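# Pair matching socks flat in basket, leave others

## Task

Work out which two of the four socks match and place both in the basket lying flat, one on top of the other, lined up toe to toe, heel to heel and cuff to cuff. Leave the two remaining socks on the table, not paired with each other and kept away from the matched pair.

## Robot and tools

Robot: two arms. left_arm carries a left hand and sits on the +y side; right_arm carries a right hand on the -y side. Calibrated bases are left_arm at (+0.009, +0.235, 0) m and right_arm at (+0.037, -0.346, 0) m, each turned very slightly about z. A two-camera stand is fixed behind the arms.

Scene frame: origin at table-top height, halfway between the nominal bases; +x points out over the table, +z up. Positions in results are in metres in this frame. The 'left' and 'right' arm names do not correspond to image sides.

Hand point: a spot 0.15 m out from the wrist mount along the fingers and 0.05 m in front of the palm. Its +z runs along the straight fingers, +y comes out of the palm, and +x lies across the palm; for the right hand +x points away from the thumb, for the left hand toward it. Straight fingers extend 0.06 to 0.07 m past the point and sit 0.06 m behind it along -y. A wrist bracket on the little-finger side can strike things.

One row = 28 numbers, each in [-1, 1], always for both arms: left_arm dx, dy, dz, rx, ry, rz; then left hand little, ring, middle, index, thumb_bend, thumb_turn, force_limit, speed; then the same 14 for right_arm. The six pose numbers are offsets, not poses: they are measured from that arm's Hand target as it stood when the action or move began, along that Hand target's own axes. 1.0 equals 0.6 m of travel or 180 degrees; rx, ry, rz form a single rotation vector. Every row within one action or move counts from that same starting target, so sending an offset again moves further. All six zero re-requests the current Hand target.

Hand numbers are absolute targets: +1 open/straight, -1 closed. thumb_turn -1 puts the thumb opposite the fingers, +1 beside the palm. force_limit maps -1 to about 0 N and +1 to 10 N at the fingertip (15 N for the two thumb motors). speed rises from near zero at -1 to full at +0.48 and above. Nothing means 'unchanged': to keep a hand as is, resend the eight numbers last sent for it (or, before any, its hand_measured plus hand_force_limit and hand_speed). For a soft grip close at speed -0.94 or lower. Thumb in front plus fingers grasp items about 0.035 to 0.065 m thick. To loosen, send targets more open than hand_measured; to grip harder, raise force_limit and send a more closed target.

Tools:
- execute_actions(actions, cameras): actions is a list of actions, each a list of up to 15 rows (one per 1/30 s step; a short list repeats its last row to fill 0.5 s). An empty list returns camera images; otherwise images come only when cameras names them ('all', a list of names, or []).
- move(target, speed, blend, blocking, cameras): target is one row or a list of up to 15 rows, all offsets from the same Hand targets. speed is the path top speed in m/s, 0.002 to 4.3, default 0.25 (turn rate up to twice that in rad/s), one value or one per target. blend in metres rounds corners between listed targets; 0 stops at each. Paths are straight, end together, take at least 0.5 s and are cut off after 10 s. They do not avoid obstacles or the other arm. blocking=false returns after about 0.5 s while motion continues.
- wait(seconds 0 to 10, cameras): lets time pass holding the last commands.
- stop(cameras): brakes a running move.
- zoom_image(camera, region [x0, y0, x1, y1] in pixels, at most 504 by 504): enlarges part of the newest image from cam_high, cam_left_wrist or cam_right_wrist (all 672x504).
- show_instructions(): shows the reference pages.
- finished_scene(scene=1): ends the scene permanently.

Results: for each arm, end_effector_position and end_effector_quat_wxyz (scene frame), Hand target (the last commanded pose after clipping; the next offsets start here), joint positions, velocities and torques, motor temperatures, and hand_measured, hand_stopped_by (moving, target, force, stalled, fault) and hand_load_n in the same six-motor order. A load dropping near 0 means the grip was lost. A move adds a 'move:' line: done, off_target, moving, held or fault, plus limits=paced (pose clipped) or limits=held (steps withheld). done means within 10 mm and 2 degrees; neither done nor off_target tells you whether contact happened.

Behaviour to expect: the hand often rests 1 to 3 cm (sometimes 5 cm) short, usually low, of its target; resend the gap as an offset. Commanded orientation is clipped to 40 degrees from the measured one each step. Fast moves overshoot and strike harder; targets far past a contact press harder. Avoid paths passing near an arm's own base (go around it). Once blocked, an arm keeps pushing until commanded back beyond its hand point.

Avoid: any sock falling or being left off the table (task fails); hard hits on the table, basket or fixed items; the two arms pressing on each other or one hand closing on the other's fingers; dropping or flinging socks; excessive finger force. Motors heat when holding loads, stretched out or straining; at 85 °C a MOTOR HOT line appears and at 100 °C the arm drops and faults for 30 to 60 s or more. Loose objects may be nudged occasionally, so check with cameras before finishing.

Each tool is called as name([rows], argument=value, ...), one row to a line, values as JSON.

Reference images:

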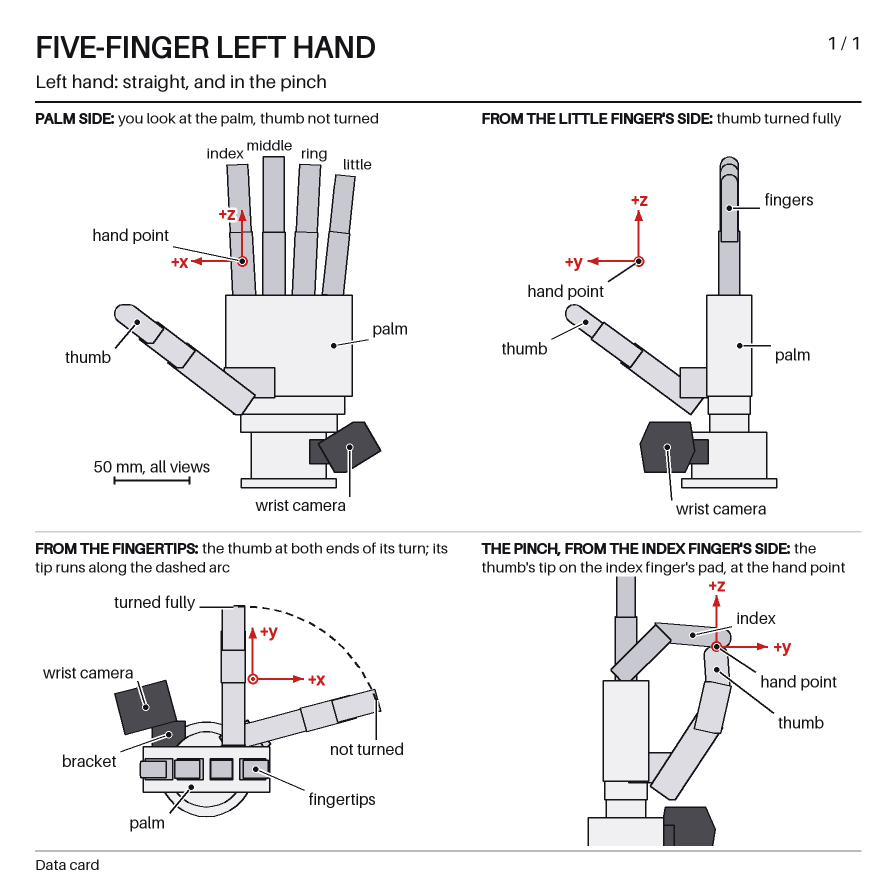

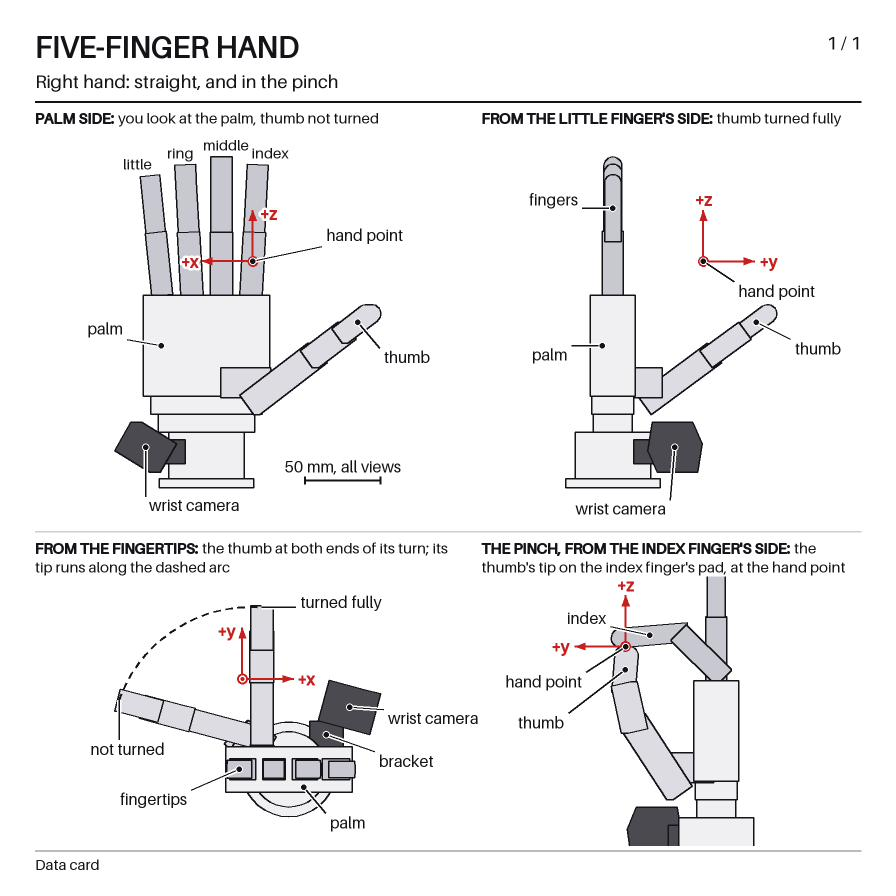

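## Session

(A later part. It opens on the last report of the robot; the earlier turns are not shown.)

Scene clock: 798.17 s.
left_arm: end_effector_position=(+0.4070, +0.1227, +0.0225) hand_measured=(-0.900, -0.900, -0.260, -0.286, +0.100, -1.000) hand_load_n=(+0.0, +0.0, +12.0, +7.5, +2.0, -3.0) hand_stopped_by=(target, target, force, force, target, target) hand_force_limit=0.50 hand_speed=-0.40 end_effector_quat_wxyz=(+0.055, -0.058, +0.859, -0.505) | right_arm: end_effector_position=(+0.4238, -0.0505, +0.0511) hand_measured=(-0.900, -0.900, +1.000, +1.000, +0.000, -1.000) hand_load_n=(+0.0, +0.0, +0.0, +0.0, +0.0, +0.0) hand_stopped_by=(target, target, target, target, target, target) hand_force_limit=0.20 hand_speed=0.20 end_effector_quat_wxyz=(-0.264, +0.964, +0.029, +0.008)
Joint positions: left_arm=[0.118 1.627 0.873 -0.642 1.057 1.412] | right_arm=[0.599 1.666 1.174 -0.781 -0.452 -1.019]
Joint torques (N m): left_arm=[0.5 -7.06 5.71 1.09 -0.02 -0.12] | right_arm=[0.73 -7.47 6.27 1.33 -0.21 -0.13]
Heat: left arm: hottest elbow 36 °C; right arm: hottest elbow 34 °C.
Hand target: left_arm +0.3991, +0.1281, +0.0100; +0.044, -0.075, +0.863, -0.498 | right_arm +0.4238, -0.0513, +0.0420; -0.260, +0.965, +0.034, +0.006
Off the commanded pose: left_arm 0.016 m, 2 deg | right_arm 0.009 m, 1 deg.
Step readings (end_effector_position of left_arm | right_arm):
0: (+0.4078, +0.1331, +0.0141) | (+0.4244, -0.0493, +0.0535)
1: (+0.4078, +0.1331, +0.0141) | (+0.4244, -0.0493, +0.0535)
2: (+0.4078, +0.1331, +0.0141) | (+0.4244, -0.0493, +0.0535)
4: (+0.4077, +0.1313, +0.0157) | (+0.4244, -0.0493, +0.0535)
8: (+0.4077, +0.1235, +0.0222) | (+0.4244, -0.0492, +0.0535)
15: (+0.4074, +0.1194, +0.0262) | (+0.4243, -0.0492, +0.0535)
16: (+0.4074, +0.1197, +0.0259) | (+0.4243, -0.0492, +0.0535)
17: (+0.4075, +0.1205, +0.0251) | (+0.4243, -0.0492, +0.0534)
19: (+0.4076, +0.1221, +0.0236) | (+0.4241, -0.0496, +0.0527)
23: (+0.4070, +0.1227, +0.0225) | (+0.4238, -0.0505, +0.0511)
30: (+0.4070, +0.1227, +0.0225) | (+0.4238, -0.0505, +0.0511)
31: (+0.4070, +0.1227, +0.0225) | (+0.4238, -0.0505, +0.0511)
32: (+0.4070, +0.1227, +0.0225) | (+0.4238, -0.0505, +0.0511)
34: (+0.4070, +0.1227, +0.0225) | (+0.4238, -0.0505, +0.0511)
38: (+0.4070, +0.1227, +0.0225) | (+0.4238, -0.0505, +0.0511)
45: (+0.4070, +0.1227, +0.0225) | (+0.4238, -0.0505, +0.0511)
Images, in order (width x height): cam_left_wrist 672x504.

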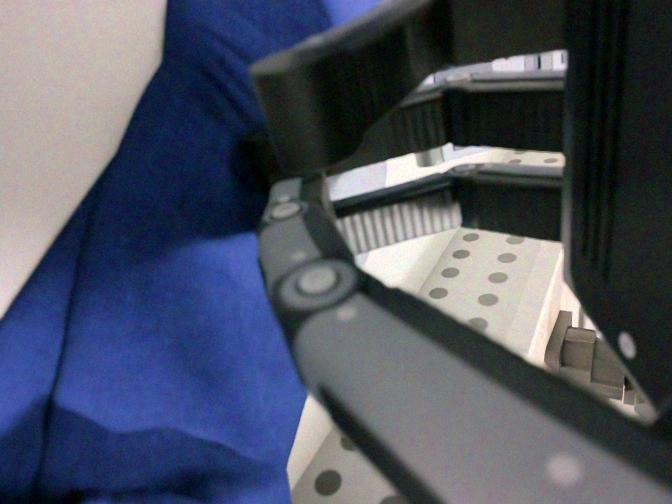

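move(target=[0,-0.0433,-0.025,0,0,0,-0.9,-0.9,-0.6,-0.6,0.1,-1,0.5,-0.4,0,0,0,0,0,0,-0.9,-0.9,1,1,0,-1,0.2,0.2], speed=0.05, cameras=["cam_left_wrist","cam_high"])

zoom_image(camera="cam_high", region=[280, 220, 480, 370])

Scene clock: 799.33 s.
left_arm: end_effector_position=(+0.3935, +0.1237, +0.0315) hand_measured=(-0.900, -0.900, -0.260, -0.286, +0.100, -1.000) hand_load_n=(+0.0, +0.0, +12.5, +8.0, +2.0, -3.0) hand_stopped_by=(target, target, force, force, target, target) hand_force_limit=0.50 hand_speed=-0.40 end_effector_quat_wxyz=(+0.036, -0.071, +0.863, -0.499) | right_arm: end_effector_position=(+0.4238, -0.0505, +0.0511) hand_measured=(-0.900, -0.900, +1.000, +1.000, +0.000, -1.000) hand_load_n=(+0.5, +0.0, +0.5, +0.0, +0.0, +0.0) hand_stopped_by=(target, target, target, target, target, target) hand_force_limit=0.20 hand_speed=0.20 end_effector_quat_wxyz=(-0.264, +0.964, +0.029, +0.008)
Joint positions: left_arm=[0.118 1.598 0.873 -0.718 1.042 1.412] | right_arm=[0.599 1.666 1.174 -0.781 -0.452 -1.019]
Joint torques (N m): left_arm=[0.03 -8.94 8.1 0.36 0.54 -0.12] | right_arm=[0.62 -8.12 6.41 1.32 -0.21 -0.13]
Heat: left arm: hottest elbow 36 °C; right arm: hottest elbow 34 °C.
Hand target: left_arm +0.3990, +0.1280, +0.0400; +0.044, -0.075, +0.863, -0.498 | right_arm +0.4238, -0.0513, +0.0420; -0.260, +0.965, +0.034, +0.006
Off the commanded pose: left_arm 0.011 m, 1 deg | right_arm 0.009 m, 1 deg.
move: off_target (left_arm)
Images, in order (width x height): cam_high 672x504, cam_left_wrist 672x504.

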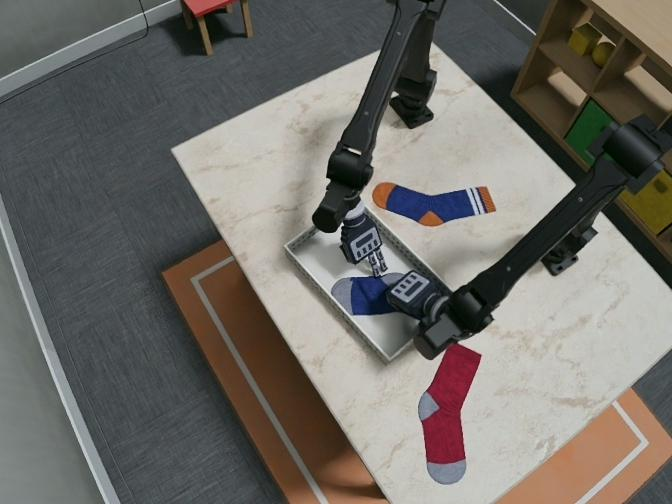

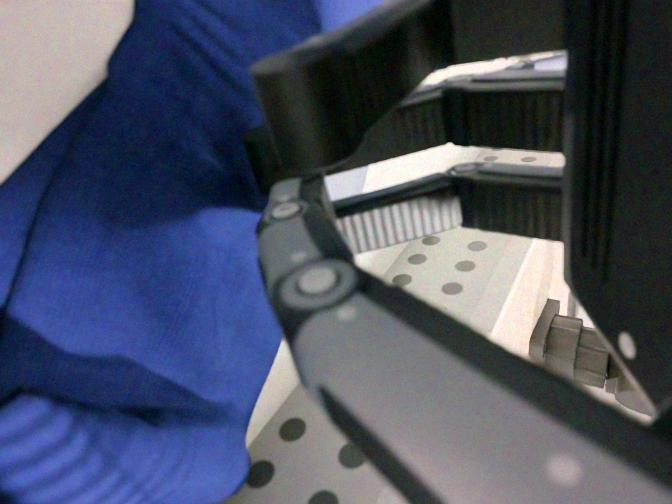

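Scaled by 2.520.

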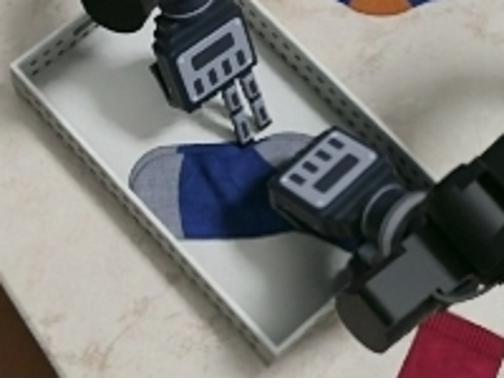

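zoom_image(camera="cam_high", region=[310, 240, 440, 340])

execute_actions(actions=[], cameras=["cam_right_wrist"])

Scaled by 3.877.

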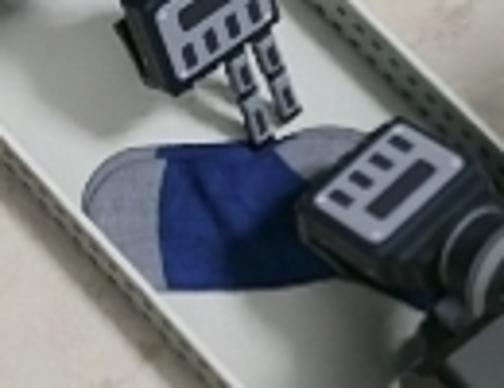

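Scene clock: 799.70 s.
left_arm: end_effector_position=(+0.3935, +0.1237, +0.0315) hand_measured=(-0.900, -0.900, -0.260, -0.286, +0.100, -1.000) hand_load_n=(+0.0, +0.0, +12.0, +8.0, +2.5, -3.0) hand_stopped_by=(target, target, force, force, target, target) hand_force_limit=0.50 hand_speed=-0.40 end_effector_quat_wxyz=(+0.036, -0.071, +0.863, -0.499) | right_arm: end_effector_position=(+0.4238, -0.0505, +0.0511) hand_measured=(-0.900, -0.900, +1.000, +1.000, +0.000, -1.000) hand_load_n=(+0.0, +0.0, +0.0, +0.0, +0.0, +0.0) hand_stopped_by=(target, target, target, target, target, target) hand_force_limit=0.20 hand_speed=0.20 end_effector_quat_wxyz=(-0.264, +0.964, +0.029, +0.008)
Joint positions: left_arm=[0.118 1.598 0.873 -0.718 1.042 1.412] | right_arm=[0.599 1.666 1.174 -0.781 -0.452 -1.019]
Joint velocities: within noise
Joint torques (N m): left_arm=[0.44 -9.05 8.24 0.43 0.55 -0.13] | right_arm=[1.14 -7.53 6.39 1.35 -0.19 -0.12]
Motor temperatures (°C): left_arm=[24 26 36 26 27 24] | right_arm=[23 27 34 24 24 25]
Heat: left arm: hottest elbow 36 °C; right arm: hottest elbow 34 °C.
Hand target: left_arm +0.3990, +0.1280, +0.0400; +0.044, -0.075, +0.863, -0.498 | right_arm +0.4238, -0.0513, +0.0420; -0.260, +0.965, +0.034, +0.006
Off the commanded pose: left_arm 0.011 m, 1 deg | right_arm 0.009 m, 1 deg.
Images, in order (width x height): cam_right_wrist 672x504.

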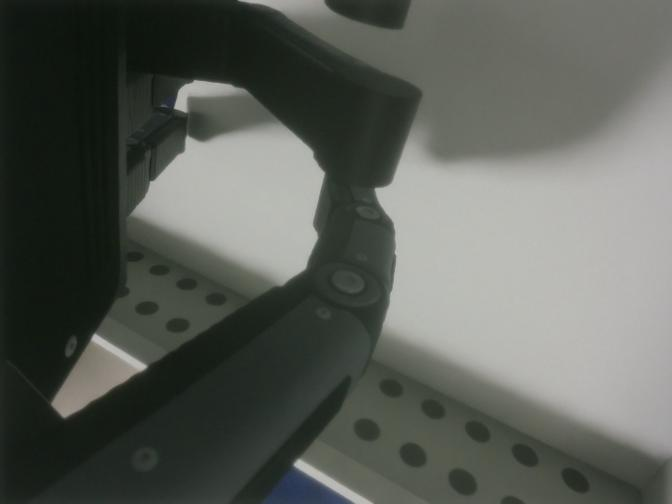

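move(target=[0,-0.0433,-0.025,0,0,0,-0.9,-0.9,-0.6,-0.6,0.1,-1,0.5,-0.4,0,0,0,0,0,0,-0.9,-0.9,1,1,0,-1,0.2,0.2], speed=0.05, cameras=["cam_left_wrist","cam_high"])

zoom_image(camera="cam_high", region=[310, 240, 440, 340])

Scene clock: 800.87 s.
left_arm: end_effector_position=(+0.3790, +0.1228, +0.0524) hand_measured=(-0.900, -0.900, -0.260, -0.286, +0.100, -1.000) hand_load_n=(+0.0, +0.0, +12.0, +8.0, +2.0, -3.0) hand_stopped_by=(target, target, force, force, target, target) hand_force_limit=0.50 hand_speed=-0.40 end_effector_quat_wxyz=(+0.022, -0.079, +0.863, -0.498) | right_arm: end_effector_position=(+0.4238, -0.0505, +0.0511) hand_measured=(-0.900, -0.900, +1.000, +1.000, +0.000, -1.000) hand_load_n=(+0.0, +0.5, +0.0, +0.0, +0.0, +0.0) hand_stopped_by=(target, target, target, target, target, target) hand_force_limit=0.20 hand_speed=0.20 end_effector_quat_wxyz=(-0.264, +0.964, +0.029, +0.008)
Joint positions: left_arm=[0.119 1.541 0.873 -0.806 1.042 1.412] | right_arm=[0.599 1.666 1.174 -0.781 -0.452 -1.019]
Joint torques (N m): left_arm=[0.32 -8.88 11.33 0.32 0.52 -0.1] | right_arm=[1.49 -7.36 6.28 1.39 -0.19 -0.11]
Heat: left arm: hottest elbow 36 °C; right arm: hottest elbow 34 °C.
Hand target: left_arm +0.3990, +0.1281, +0.0700; +0.044, -0.075, +0.863, -0.498 | right_arm +0.4238, -0.0513, +0.0420; -0.260, +0.965, +0.034, +0.006
Off the commanded pose: left_arm 0.027 m, 3 deg | right_arm 0.009 m, 1 deg.
move: off_target (left_arm)
Images, in order (width x height): cam_high 672x504, cam_left_wrist 672x504.

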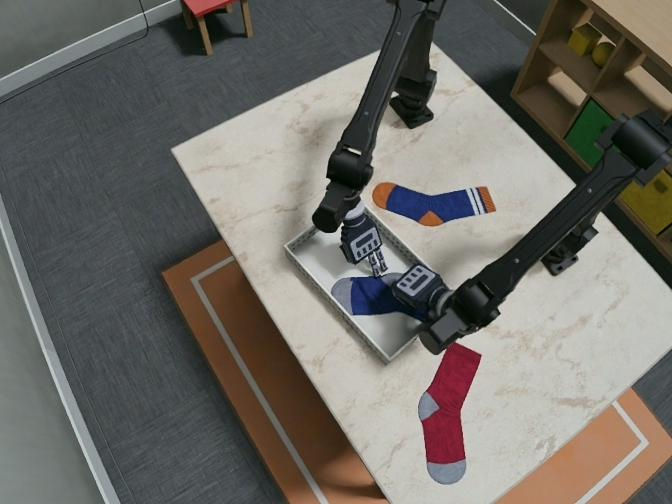

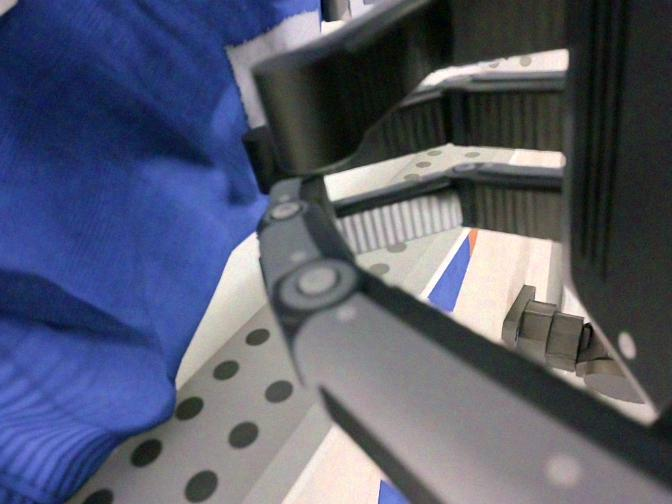

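Scaled by 3.877.

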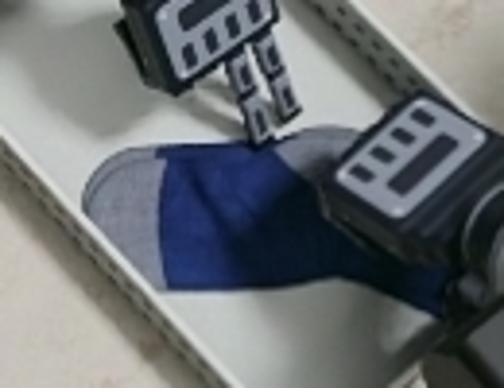

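move([
  [0,-0.1155,-0.0667,0,0,0,-0.9,-0.9,-0.6,-0.6,0.1,-1,0.5,-0.4,0,-0.1,-0.1732,0,0,0,-0.9,-0.9,1,1,0,-1,0.2,0.2],
  [-0.0261,-0.1282,-0.2447,0,0,0,-0.9,-0.9,1,1,0,-1,0.2,0.2,0,-0.1,-0.1732,0,0,0,-0.9,-0.9,1,1,0,-1,0.2,0.2],
], speed=0.15, cameras=["all"])

zoom_image(camera="cam_high", region=[280, 220, 480, 370])

Scene clock: 804.60 s.
left_arm: end_effector_position=(+0.3803, +0.2115, +0.1938) hand_measured=(-0.900, -0.900, +1.000, +1.000, +0.000, -1.000) hand_load_n=(+0.0, +0.0, +0.0, +0.0, +0.0, +0.0) hand_stopped_by=(target, target, target, target, target, target) hand_force_limit=0.20 hand_speed=0.20 end_effector_quat_wxyz=(+0.020, -0.092, +0.860, -0.502) | right_arm: end_effector_position=(+0.4099, -0.0597, +0.1417) hand_measured=(-0.900, -0.900, +1.000, +1.000, +0.000, -1.000) hand_load_n=(+0.0, +0.0, +0.0, +0.0, +0.0, +0.0) hand_stopped_by=(target, target, target, target, target, target) hand_force_limit=0.20 hand_speed=0.20 end_effector_quat_wxyz=(-0.252, +0.967, +0.024, -0.011)
Joint positions: left_arm=[0.344 1.479 1.208 -1.569 1.031 1.815] | right_arm=[0.599 1.569 1.311 -1.063 -0.448 -1.019]
Joint torques (N m): left_arm=[-0.21 -7.06 14 -0.18 0.56 0.15] | right_arm=[0.73 -8.59 10.55 0.24 -0.33 -0.09]
Heat: left arm: hottest elbow 36 °C; right arm: hottest elbow 34 °C.
Hand target: left_arm +0.3990, +0.2182, +0.2100; +0.044, -0.075, +0.863, -0.498 | right_arm +0.4203, -0.0516, +0.1619; -0.260, +0.965, +0.034, +0.006
Off the commanded pose: left_arm 0.026 m, 3 deg | right_arm 0.024 m, 3 deg.
move: off_target (left_arm, right_arm); target 2's new numbers were sent with left_arm's hand 0.026 m and 3 deg from that target

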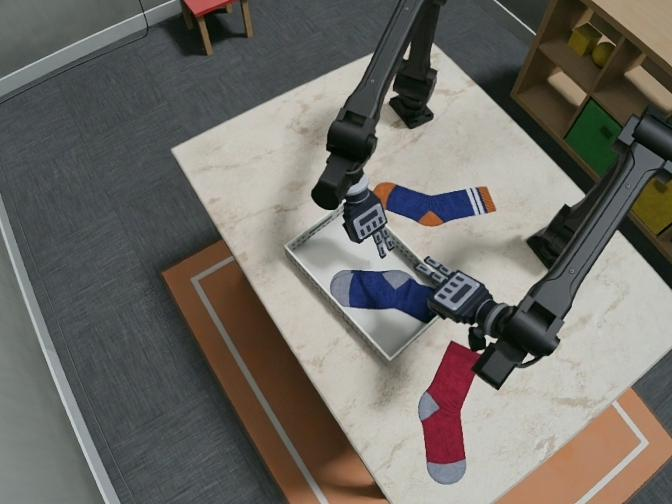

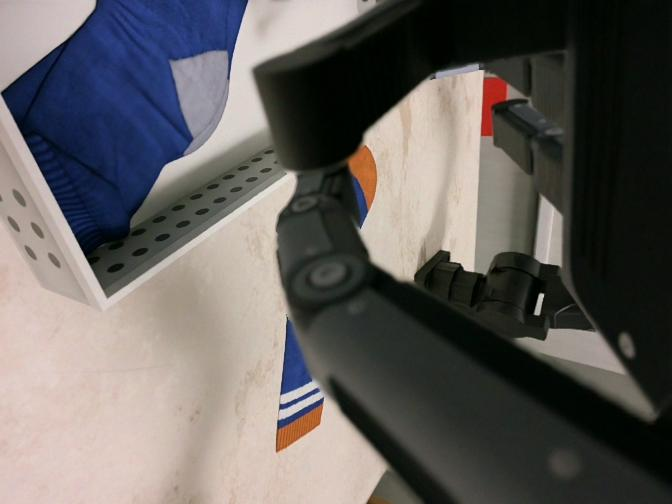

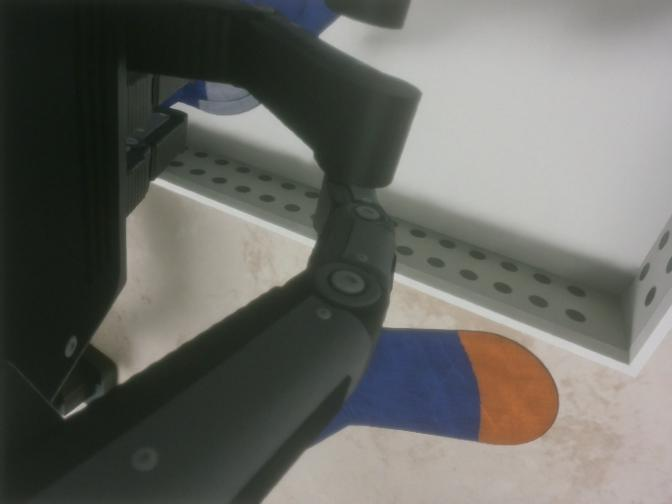

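Scaled by 2.520.

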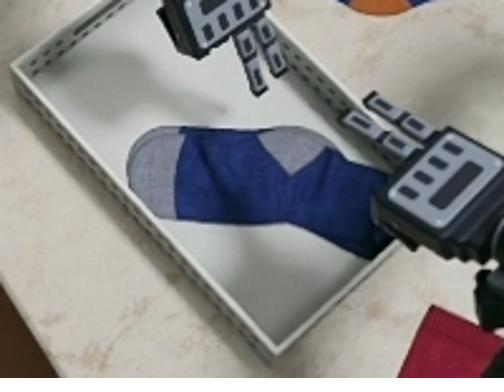

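move(target=[-0.066,-0.0616,-0.2604,0,-0.1443,-0.0833,-0.9,-0.9,1,1,0,-1,0.2,0.2,0,0,0,0,0,0,-0.9,-0.9,1,1,0,-1,0.2,0.2], speed=0.25, cameras=["cam_high"])

zoom_image(camera="cam_high", region=[310, 240, 450, 350])

Scene clock: 812.60 s.
left_arm: end_effector_position=(+0.4064, +0.3322, +0.2932) hand_measured=(-0.900, -0.900, +1.000, +1.000, +0.000, -1.000) hand_load_n=(+0.0, +0.0, +0.0, +0.0, +0.0, +0.0) hand_stopped_by=(target, target, target, target, target, target) hand_force_limit=0.20 hand_speed=0.20 end_effector_quat_wxyz=(+0.141, -0.308, +0.810, -0.478) | right_arm: end_effector_position=(+0.4099, -0.0597, +0.1417) hand_measured=(-0.900, -0.900, +1.000, +1.000, +0.000, -1.000) hand_load_n=(+0.0, +0.0, +0.0, -0.5, +0.0, +0.0) hand_stopped_by=(target, target, target, target, target, target) hand_force_limit=0.20 hand_speed=0.20 end_effector_quat_wxyz=(-0.252, +0.967, +0.024, -0.011)
Joint positions: left_arm=[0.633 1.395 1.392 -1.473 1.041 1.383] | right_arm=[0.599 1.569 1.311 -1.063 -0.448 -1.019]
Joint torques (N m): left_arm=[-0.5 -8 14.87 1.1 0.5 -0.16] | right_arm=[1.55 -8.64 10.45 0.32 -0.33 -0.11]
Heat: left arm: hottest elbow 37 °C; right arm: hottest elbow 34 °C.
Hand target: left_arm +0.4176, +0.3400, +0.3202; +0.171, -0.296, +0.814, -0.470 | right_arm +0.4203, -0.0516, +0.1619; -0.260, +0.965, +0.034, +0.006
Off the commanded pose: left_arm 0.030 m, 4 deg | right_arm 0.024 m, 2 deg.
move: off_target (left_arm, right_arm)
Images, in order (width x height): cam_high 672x504.

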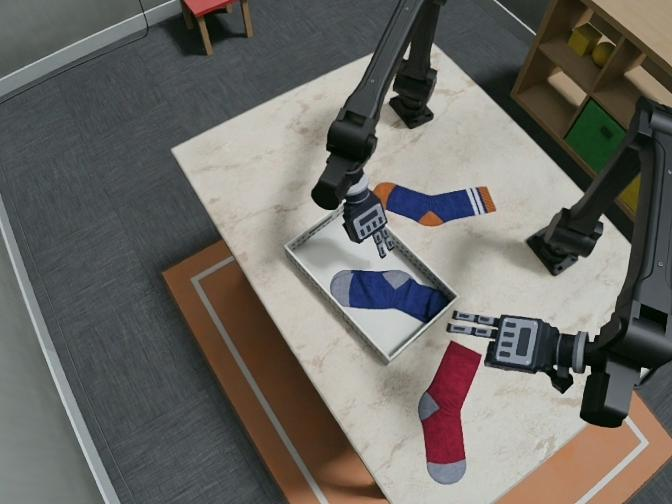

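Scaled by 3.600.

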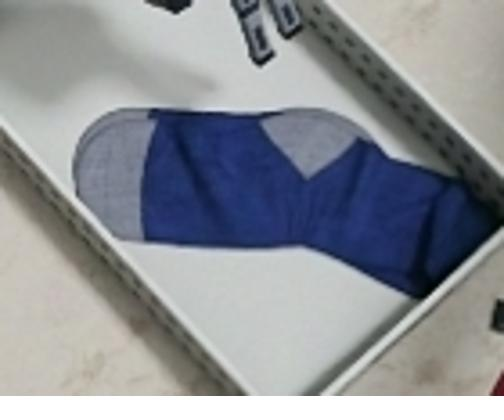

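move(target=[0,0,0,0,0,0,-0.9,-0.9,1,1,0,-1,0.2,0.2,0.031,-0.19,-0.046,0.1667,0,0,-0.9,-0.9,1,1,0,-1,0.2,0.2], speed=0.2, cameras=["all"])

zoom_image(camera="cam_right_wrist", region=[400, 30, 672, 300])

Scene clock: 814.77 s.
left_arm: end_effector_position=(+0.4064, +0.3321, +0.2932) hand_measured=(-0.900, -0.900, +1.000, +1.000, +0.000, -1.000) hand_load_n=(+0.0, +0.0, +0.0, +0.0, +0.0, +0.0) hand_stopped_by=(target, target, target, target, target, target) hand_force_limit=0.20 hand_speed=0.20 end_effector_quat_wxyz=(+0.140, -0.308, +0.810, -0.478) | right_arm: end_effector_position=(+0.4152, +0.0295, +0.2146) hand_measured=(-0.900, -0.900, +1.000, +1.000, +0.000, -1.000) hand_load_n=(+0.0, +0.5, +0.0, +0.0, +0.0, -0.5) hand_stopped_by=(target, target, target, target, target, target) hand_force_limit=0.20 hand_speed=0.20 end_effector_quat_wxyz=(-0.484, +0.874, +0.027, -0.032)
Joint positions: left_arm=[0.633 1.395 1.392 -1.473 1.041 1.383] | right_arm=[0.581 1.536 1.319 -0.766 -0.88 -0.822]
Joint torques (N m): left_arm=[-0.21 -7.71 14.9 1.14 0.5 -0.19] | right_arm=[-0.21 -9.35 10.59 2.36 -0.8 0.07]
Heat: left arm: hottest elbow 37 °C; right arm: hottest elbow 35 °C.
Hand target: left_arm +0.4176, +0.3400, +0.3202; +0.171, -0.296, +0.814, -0.470 | right_arm +0.4311, +0.0340, +0.2434; -0.501, +0.865, +0.035, -0.003
Off the commanded pose: left_arm 0.030 m, 4 deg | right_arm 0.033 m, 4 deg.
move: off_target (left_arm, right_arm)

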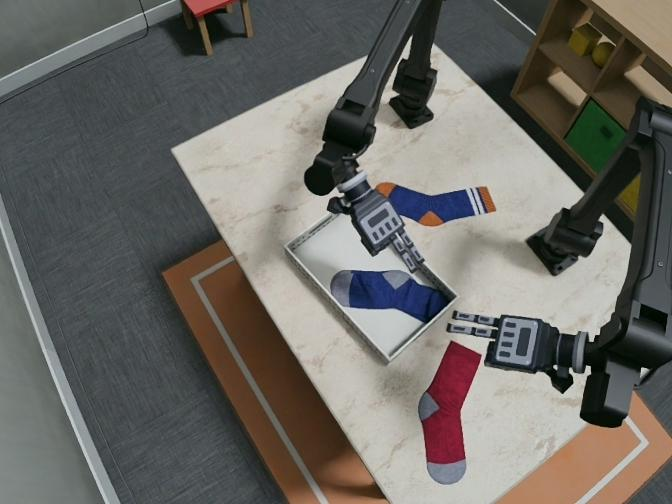

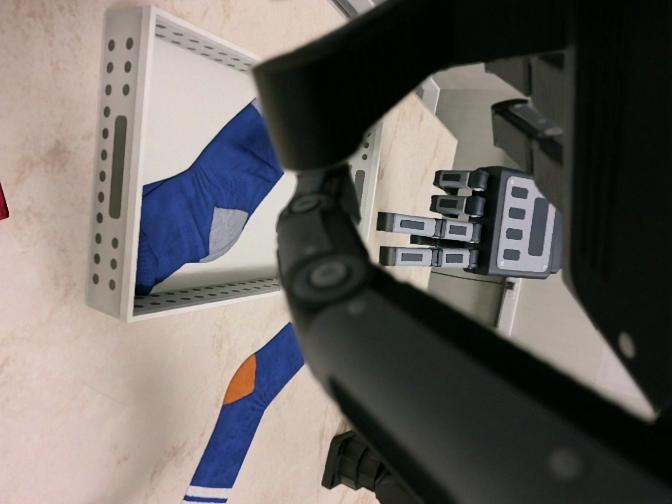

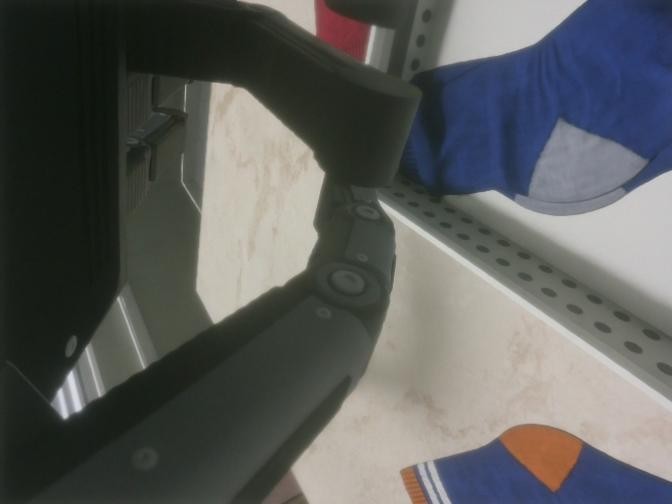

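Scaled by 1.853.

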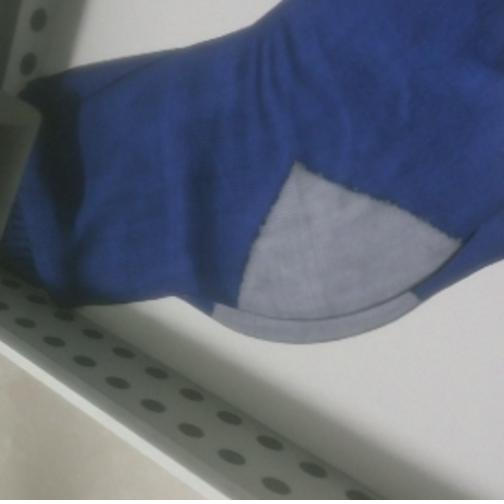

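zoom_image(camera="cam_left_wrist", region=[110, 80, 310, 320])

zoom_image(camera="cam_high", region=[325, 250, 465, 350])

Scaled by 2.100.

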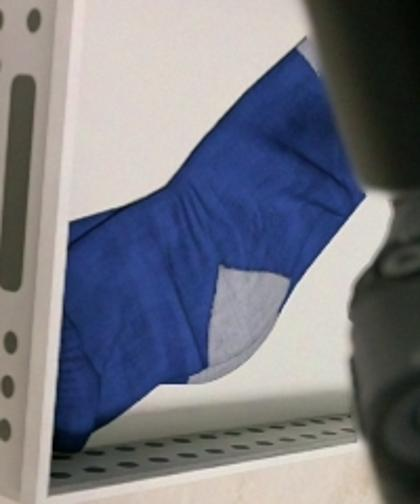

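Scaled by 3.600.

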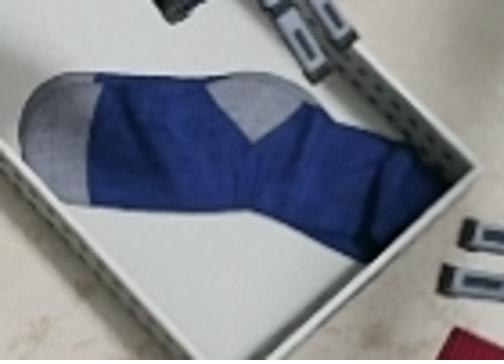

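move(target=[0,0,0,0,0,0,-0.9,-0.9,1,1,0,-1,0.2,0.2,-0.0478,0.1797,0.0323,-0.1667,0,0,1,1,1,1,0,-1,0.2,0.2], speed=0.2, cameras=["cam_high"])

zoom_image(camera="cam_high", region=[325, 230, 485, 350])

Scene clock: 817.33 s.
left_arm: end_effector_position=(+0.4064, +0.3321, +0.2932) hand_measured=(-0.900, -0.900, +1.000, +1.000, +0.000, -1.000) hand_load_n=(+0.0, +0.0, +0.0, +0.0, +0.0, +0.0) hand_stopped_by=(target, target, target, target, target, target) hand_force_limit=0.20 hand_speed=0.20 end_effector_quat_wxyz=(+0.140, -0.308, +0.810, -0.478) | right_arm: end_effector_position=(+0.4018, -0.0116, +0.1288) hand_measured=(+1.000, +1.000, +1.000, +1.000, +0.000, -1.000) hand_load_n=(+0.0, +0.0, +0.0, +0.0, +0.0, +0.0) hand_stopped_by=(target, target, target, target, target, target) hand_force_limit=0.20 hand_speed=0.20 end_effector_quat_wxyz=(-0.256, +0.966, +0.024, -0.002)
Joint positions: left_arm=[0.633 1.395 1.392 -1.473 1.041 1.383] | right_arm=[0.691 1.607 1.319 -0.969 -0.42 -0.916]
Joint torques (N m): left_arm=[-0.32 -8.35 14.89 1.07 0.5 -0.16] | right_arm=[1.38 -8.94 9.61 0.53 -0.31 -0.11]
Heat: left arm: hottest elbow 37 °C; right arm: hottest elbow 35 °C.
Hand target: left_arm +0.4176, +0.3400, +0.3202; +0.171, -0.296, +0.814, -0.470 | right_arm +0.4078, -0.0044, +0.1394; -0.260, +0.965, +0.034, +0.006
Off the commanded pose: left_arm 0.030 m, 4 deg | right_arm 0.014 m, 2 deg.
move: off_target (left_arm, right_arm)
Images, in order (width x height): cam_high 672x504.

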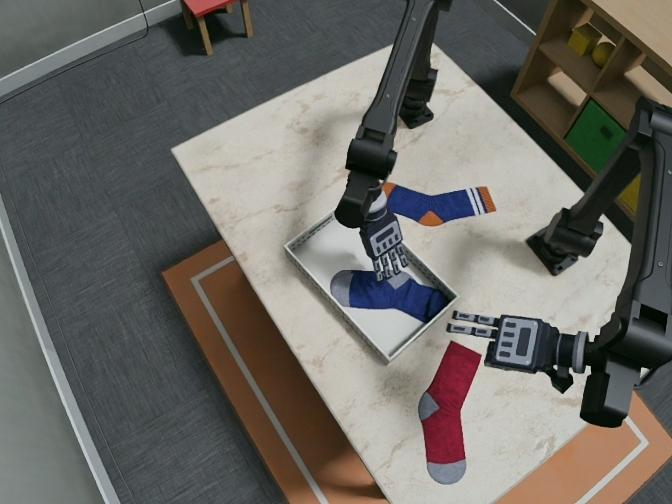

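Scaled by 3.150.

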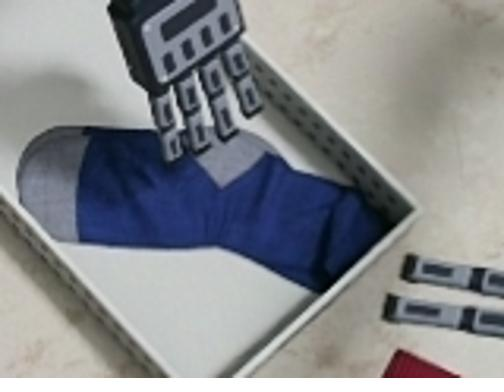

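move(target=[0,0,0,0,0,0,-0.9,-0.9,1,1,0,-1,0.2,0.2,0,0.0812,0.1406,0,0,0,1,1,1,1,0,-1,0.2,0.2], speed=0.1, cameras=["cam_high"])

zoom_image(camera="cam_high", region=[325, 230, 485, 350])

Scene clock: 818.87 s.
left_arm: end_effector_position=(+0.4064, +0.3321, +0.2932) hand_measured=(-0.900, -0.900, +1.000, +1.000, +0.000, -1.000) hand_load_n=(+0.0, +0.0, +0.0, +0.0, +0.0, +0.0) hand_stopped_by=(target, target, target, target, target, target) hand_force_limit=0.20 hand_speed=0.20 end_effector_quat_wxyz=(+0.140, -0.308, +0.810, -0.478) | right_arm: end_effector_position=(+0.4098, -0.0047, +0.0548) hand_measured=(+1.000, +1.000, +1.000, +1.000, +0.000, -1.000) hand_load_n=(+0.0, +0.0, +0.0, +0.0, +0.0, +0.5) hand_stopped_by=(target, target, target, target, target, target) hand_force_limit=0.20 hand_speed=0.20 end_effector_quat_wxyz=(-0.264, +0.964, +0.028, +0.006)
Joint positions: left_arm=[0.633 1.395 1.392 -1.473 1.041 1.383] | right_arm=[0.691 1.691 1.215 -0.759 -0.425 -0.919]
Joint torques (N m): left_arm=[-0.56 -8.18 15.1 1.09 0.51 -0.19] | right_arm=[0.62 -7.82 6.17 2.07 -0.09 -0.15]
Heat: left arm: hottest elbow 37 °C; right arm: hottest elbow 35 °C.
Hand target: left_arm +0.4176, +0.3400, +0.3202; +0.171, -0.296, +0.814, -0.470 | right_arm +0.4108, -0.0041, +0.0421; -0.260, +0.965, +0.034, +0.006
Off the commanded pose: left_arm 0.030 m, 4 deg | right_arm 0.013 m, 1 deg.
move: off_target (left_arm, right_arm)
Images, in order (width x height): cam_high 672x504.

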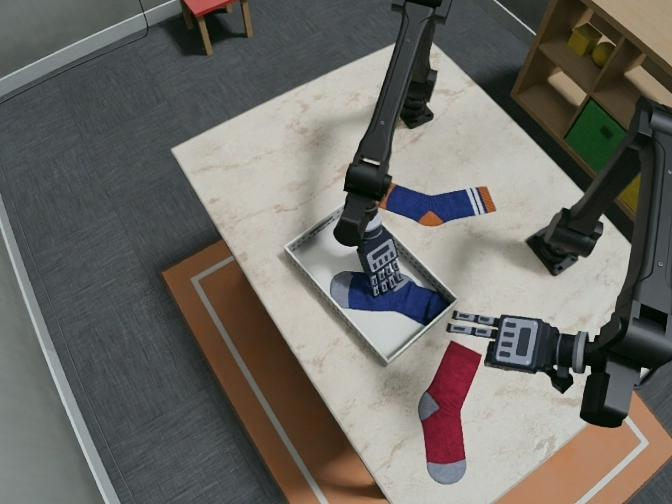

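Scaled by 3.150.

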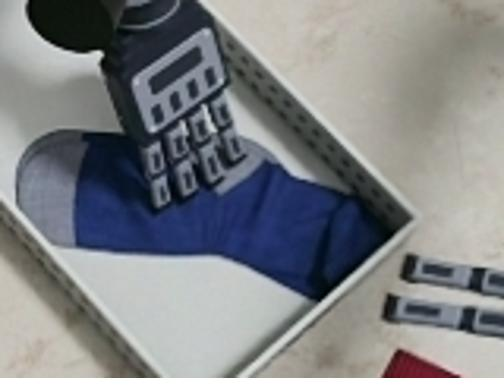

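move(target=[0,0,0,0,0,0,-0.9,-0.9,1,1,0,-1,0.2,0.2,0.0114,0.0658,-0.038,0,0,0,1,1,1,1,0,-1,0.2,0.2], speed=0.05, cameras=["cam_high"])

zoom_image(camera="cam_high", region=[305, 230, 465, 350])

Scene clock: 820.47 s.
left_arm: end_effector_position=(+0.4064, +0.3321, +0.2932) hand_measured=(-0.900, -0.900, +1.000, +1.000, +0.000, -1.000) hand_load_n=(+0.0, +0.0, -0.5, +0.0, +0.0, +0.0) hand_stopped_by=(target, target, target, target, target, target) hand_force_limit=0.20 hand_speed=0.20 end_effector_quat_wxyz=(+0.140, -0.308, +0.810, -0.478) | right_arm: end_effector_position=(+0.4222, -0.0345, +0.0516) hand_measured=(+1.000, +1.000, +1.000, +1.000, +0.000, -1.000) hand_load_n=(+0.0, +0.0, +0.5, +0.0, +0.0, +0.0) hand_stopped_by=(target, target, target, target, target, target) hand_force_limit=0.20 hand_speed=0.20 end_effector_quat_wxyz=(-0.275, +0.961, +0.039, +0.012)
Joint positions: left_arm=[0.633 1.395 1.392 -1.473 1.041 1.383] | right_arm=[0.623 1.672 1.179 -0.753 -0.461 -1.006]
Joint torques (N m): left_arm=[-0.15 -8.23 14.91 1.17 0.51 -0.16] | right_arm=[-0.32 -8.23 5.45 0.42 0.23 -0.17]
Heat: left arm: hottest elbow 37 °C; right arm: hottest elbow 35 °C.
Hand target: left_arm +0.4176, +0.3400, +0.3202; +0.171, -0.296, +0.814, -0.470 | right_arm +0.4204, -0.0492, +0.0423; -0.260, +0.965, +0.034, +0.006
Off the commanded pose: left_arm 0.030 m, 4 deg | right_arm 0.018 m, 2 deg.
move: off_target (left_arm, right_arm)
Images, in order (width x height): cam_high 672x504.

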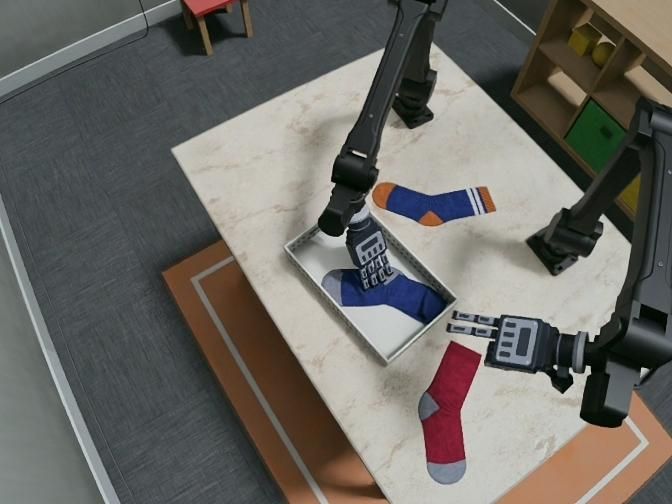

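Scaled by 3.150.

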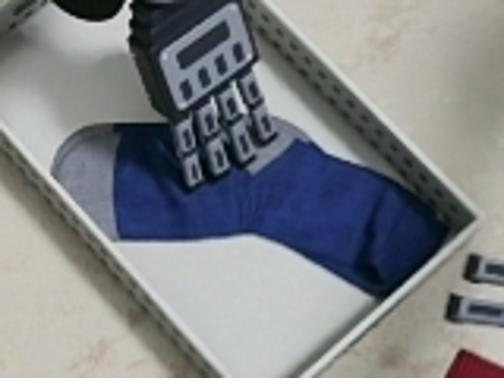

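move(target=[0,0,0,0,0,0,-0.9,-0.9,1,1,0,-1,0.2,0.2,0.012,0.0585,-0.0338,0,0,0,1,1,1,1,0,-1,0.2,0.2], speed=0.05, cameras=["cam_high"])

zoom_image(camera="cam_high", region=[305, 230, 465, 350])

Scene clock: 821.97 s.
left_arm: end_effector_position=(+0.4064, +0.3321, +0.2932) hand_measured=(-0.900, -0.900, +1.000, +1.000, +0.000, -1.000) hand_load_n=(+0.0, +0.0, +0.0, +0.0, +0.0, +0.0) hand_stopped_by=(target, target, target, target, target, target) hand_force_limit=0.20 hand_speed=0.20 end_effector_quat_wxyz=(+0.140, -0.308, +0.810, -0.478) | right_arm: end_effector_position=(+0.4347, -0.0747, +0.0508) hand_measured=(+1.000, +1.000, +1.000, +1.000, +0.000, -1.000) hand_load_n=(+0.0, +0.0, +0.5, +0.0, +0.0, +0.0) hand_stopped_by=(target, target, target, target, target, target) hand_force_limit=0.20 hand_speed=0.20 end_effector_quat_wxyz=(-0.274, +0.961, +0.039, +0.015)
Joint positions: left_arm=[0.633 1.395 1.392 -1.473 1.041 1.383] | right_arm=[0.539 1.653 1.154 -0.783 -0.483 -1.096]
Joint torques (N m): left_arm=[-0.38 -8.35 14.84 1.05 0.51 -0.15] | right_arm=[-0.38 -8.47 5.33 0.13 0.18 -0.2]
Heat: left arm: hottest elbow 37 °C; right arm: hottest elbow 35 °C.
Hand target: left_arm +0.4176, +0.3400, +0.3202; +0.171, -0.296, +0.814, -0.470 | right_arm +0.4301, -0.0892, +0.0425; -0.260, +0.965, +0.034, +0.006
Off the commanded pose: left_arm 0.030 m, 4 deg | right_arm 0.017 m, 2 deg.
move: off_target (left_arm, right_arm)
Images, in order (width x height): cam_high 672x504.

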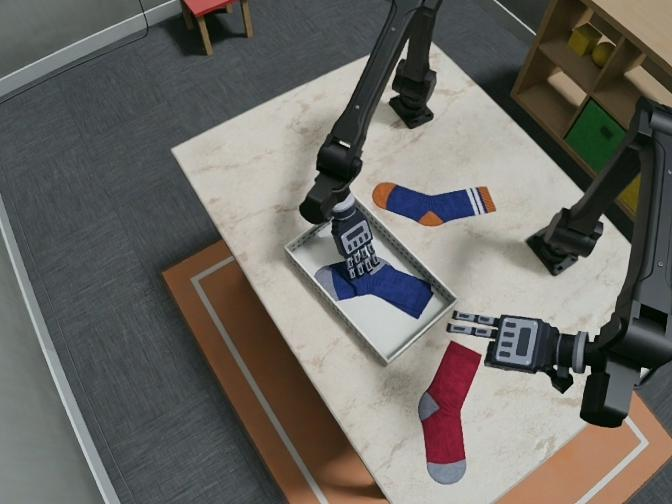

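Scaled by 3.150.

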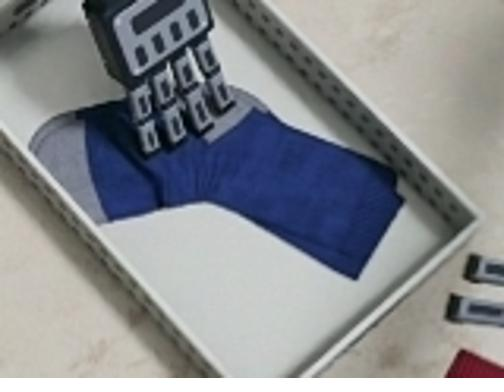

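zoom_image(camera="cam_high", region=[370, 260, 450, 330])

zoom_image(camera="cam_high", region=[300, 240, 390, 320])

Scaled by 6.300.

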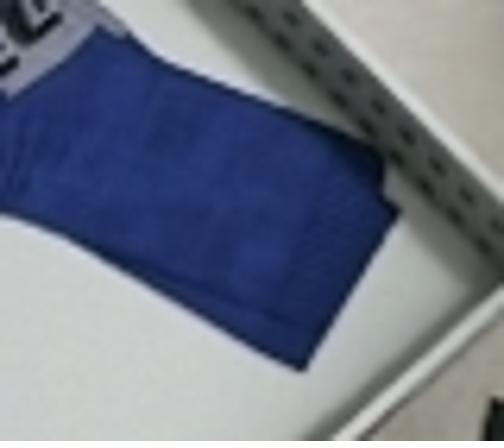

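Scaled by 5.600.

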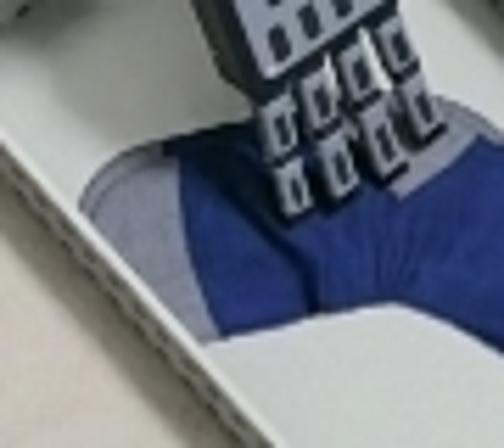

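move([
  [0,0,0,0,0,0,-0.9,-0.9,1,1,0,-1,0.2,0.2,0,-0.0833,-0.1443,0,0,0,1,1,1,1,0,-1,0.2,0.2],
  [0,0,0,0,0,0,-0.9,-0.9,1,1,0,-1,0.2,0.2,0.012,-0.2527,-0.239,0.1667,0,0,1,1,1,1,0,-1,0.2,0.2],
], speed=[0.1, 0.25], cameras=["all"])

zoom_image(camera="cam_high", region=[300, 235, 450, 345])

zoom_image(camera="cam_right_wrist", region=[400, 30, 672, 300])

zoom_image(camera="cam_left_wrist", region=[110, 40, 330, 320])

Scene clock: 825.63 s.
left_arm: end_effector_position=(+0.4064, +0.3321, +0.2932) hand_measured=(-0.900, -0.900, +1.000, +1.000, +0.000, -1.000) hand_load_n=(+0.0, +0.0, +0.0, +0.0, +0.0, +0.0) hand_stopped_by=(target, target, target, target, target, target) hand_force_limit=0.20 hand_speed=0.20 end_effector_quat_wxyz=(+0.140, -0.308, +0.810, -0.478) | right_arm: end_effector_position=(+0.4099, -0.0341, +0.2153) hand_measured=(+1.000, +1.000, +1.000, +1.000, +0.000, -1.000) hand_load_n=(+0.0, +0.0, +0.0, +0.0, +0.0, +0.0) hand_stopped_by=(target, target, target, target, target, target) hand_force_limit=0.20 hand_speed=0.20 end_effector_quat_wxyz=(-0.487, +0.872, +0.025, -0.034)
Joint positions: left_arm=[0.633 1.395 1.392 -1.473 1.041 1.383] | right_arm=[0.464 1.469 1.256 -0.896 -0.946 -0.98]
Joint torques (N m): left_arm=[-0.21 -8.59 14.84 1.1 0.53 -0.17] | right_arm=[0.15 -8.41 10.84 2.11 -0.92 0.07]
Heat: left arm: hottest elbow 37 °C; right arm: hottest elbow 35 °C.
Hand target: left_arm +0.4176, +0.3400, +0.3202; +0.171, -0.296, +0.814, -0.470 | right_arm +0.4277, -0.0298, +0.2427; -0.501, +0.865, +0.035, -0.003
Off the commanded pose: left_arm 0.030 m, 4 deg | right_arm 0.033 m, 4 deg.
move: off_target (left_arm, right_arm)

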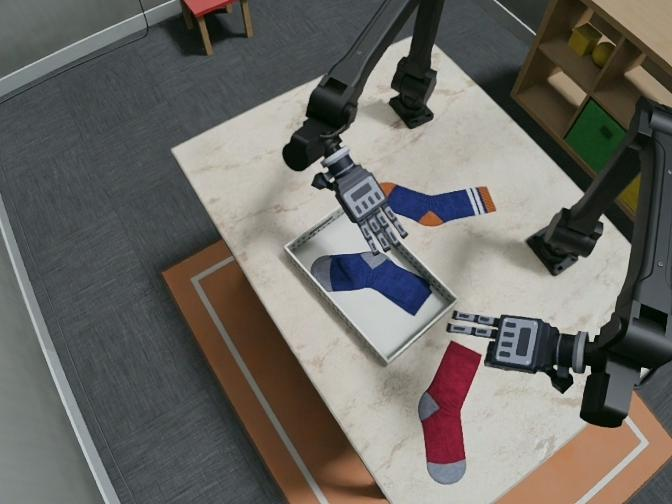

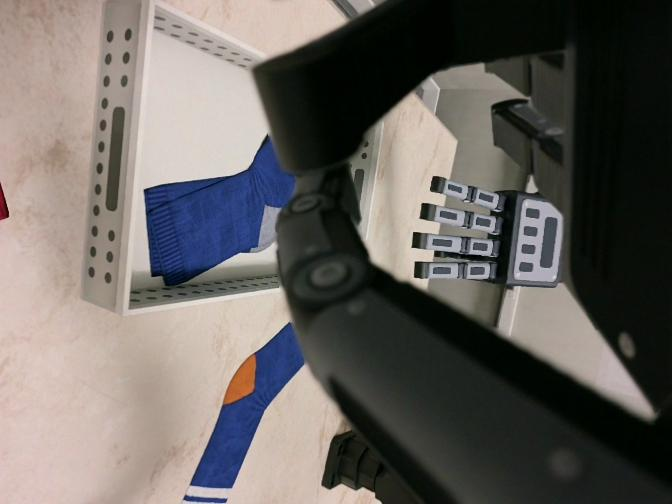

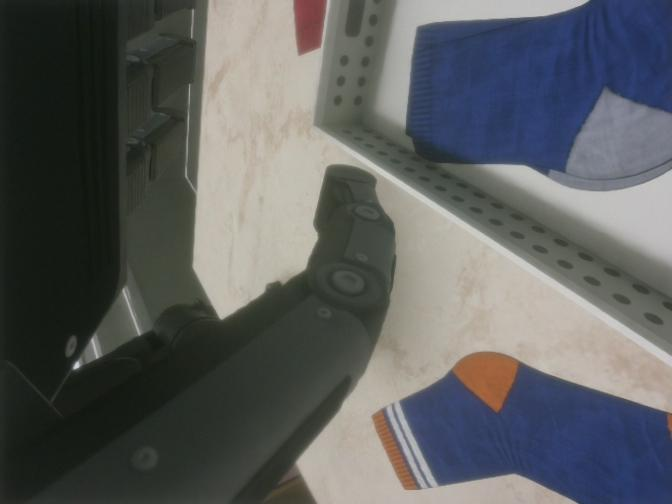

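Scaled by 3.360.

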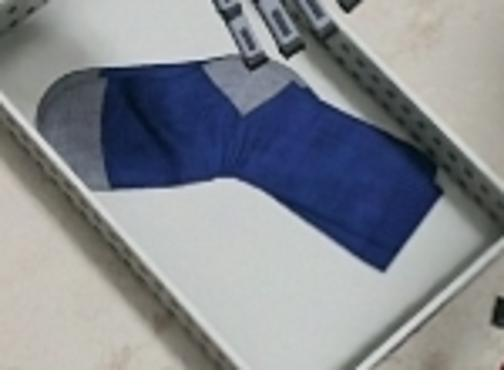

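Scaled by 1.853.

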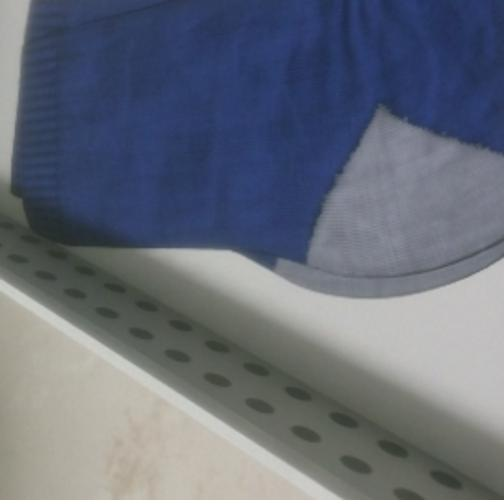

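Scaled by 1.800.

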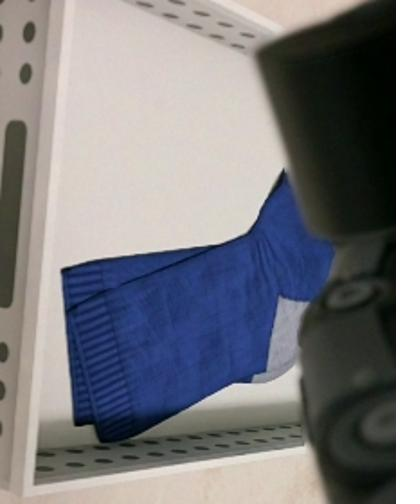

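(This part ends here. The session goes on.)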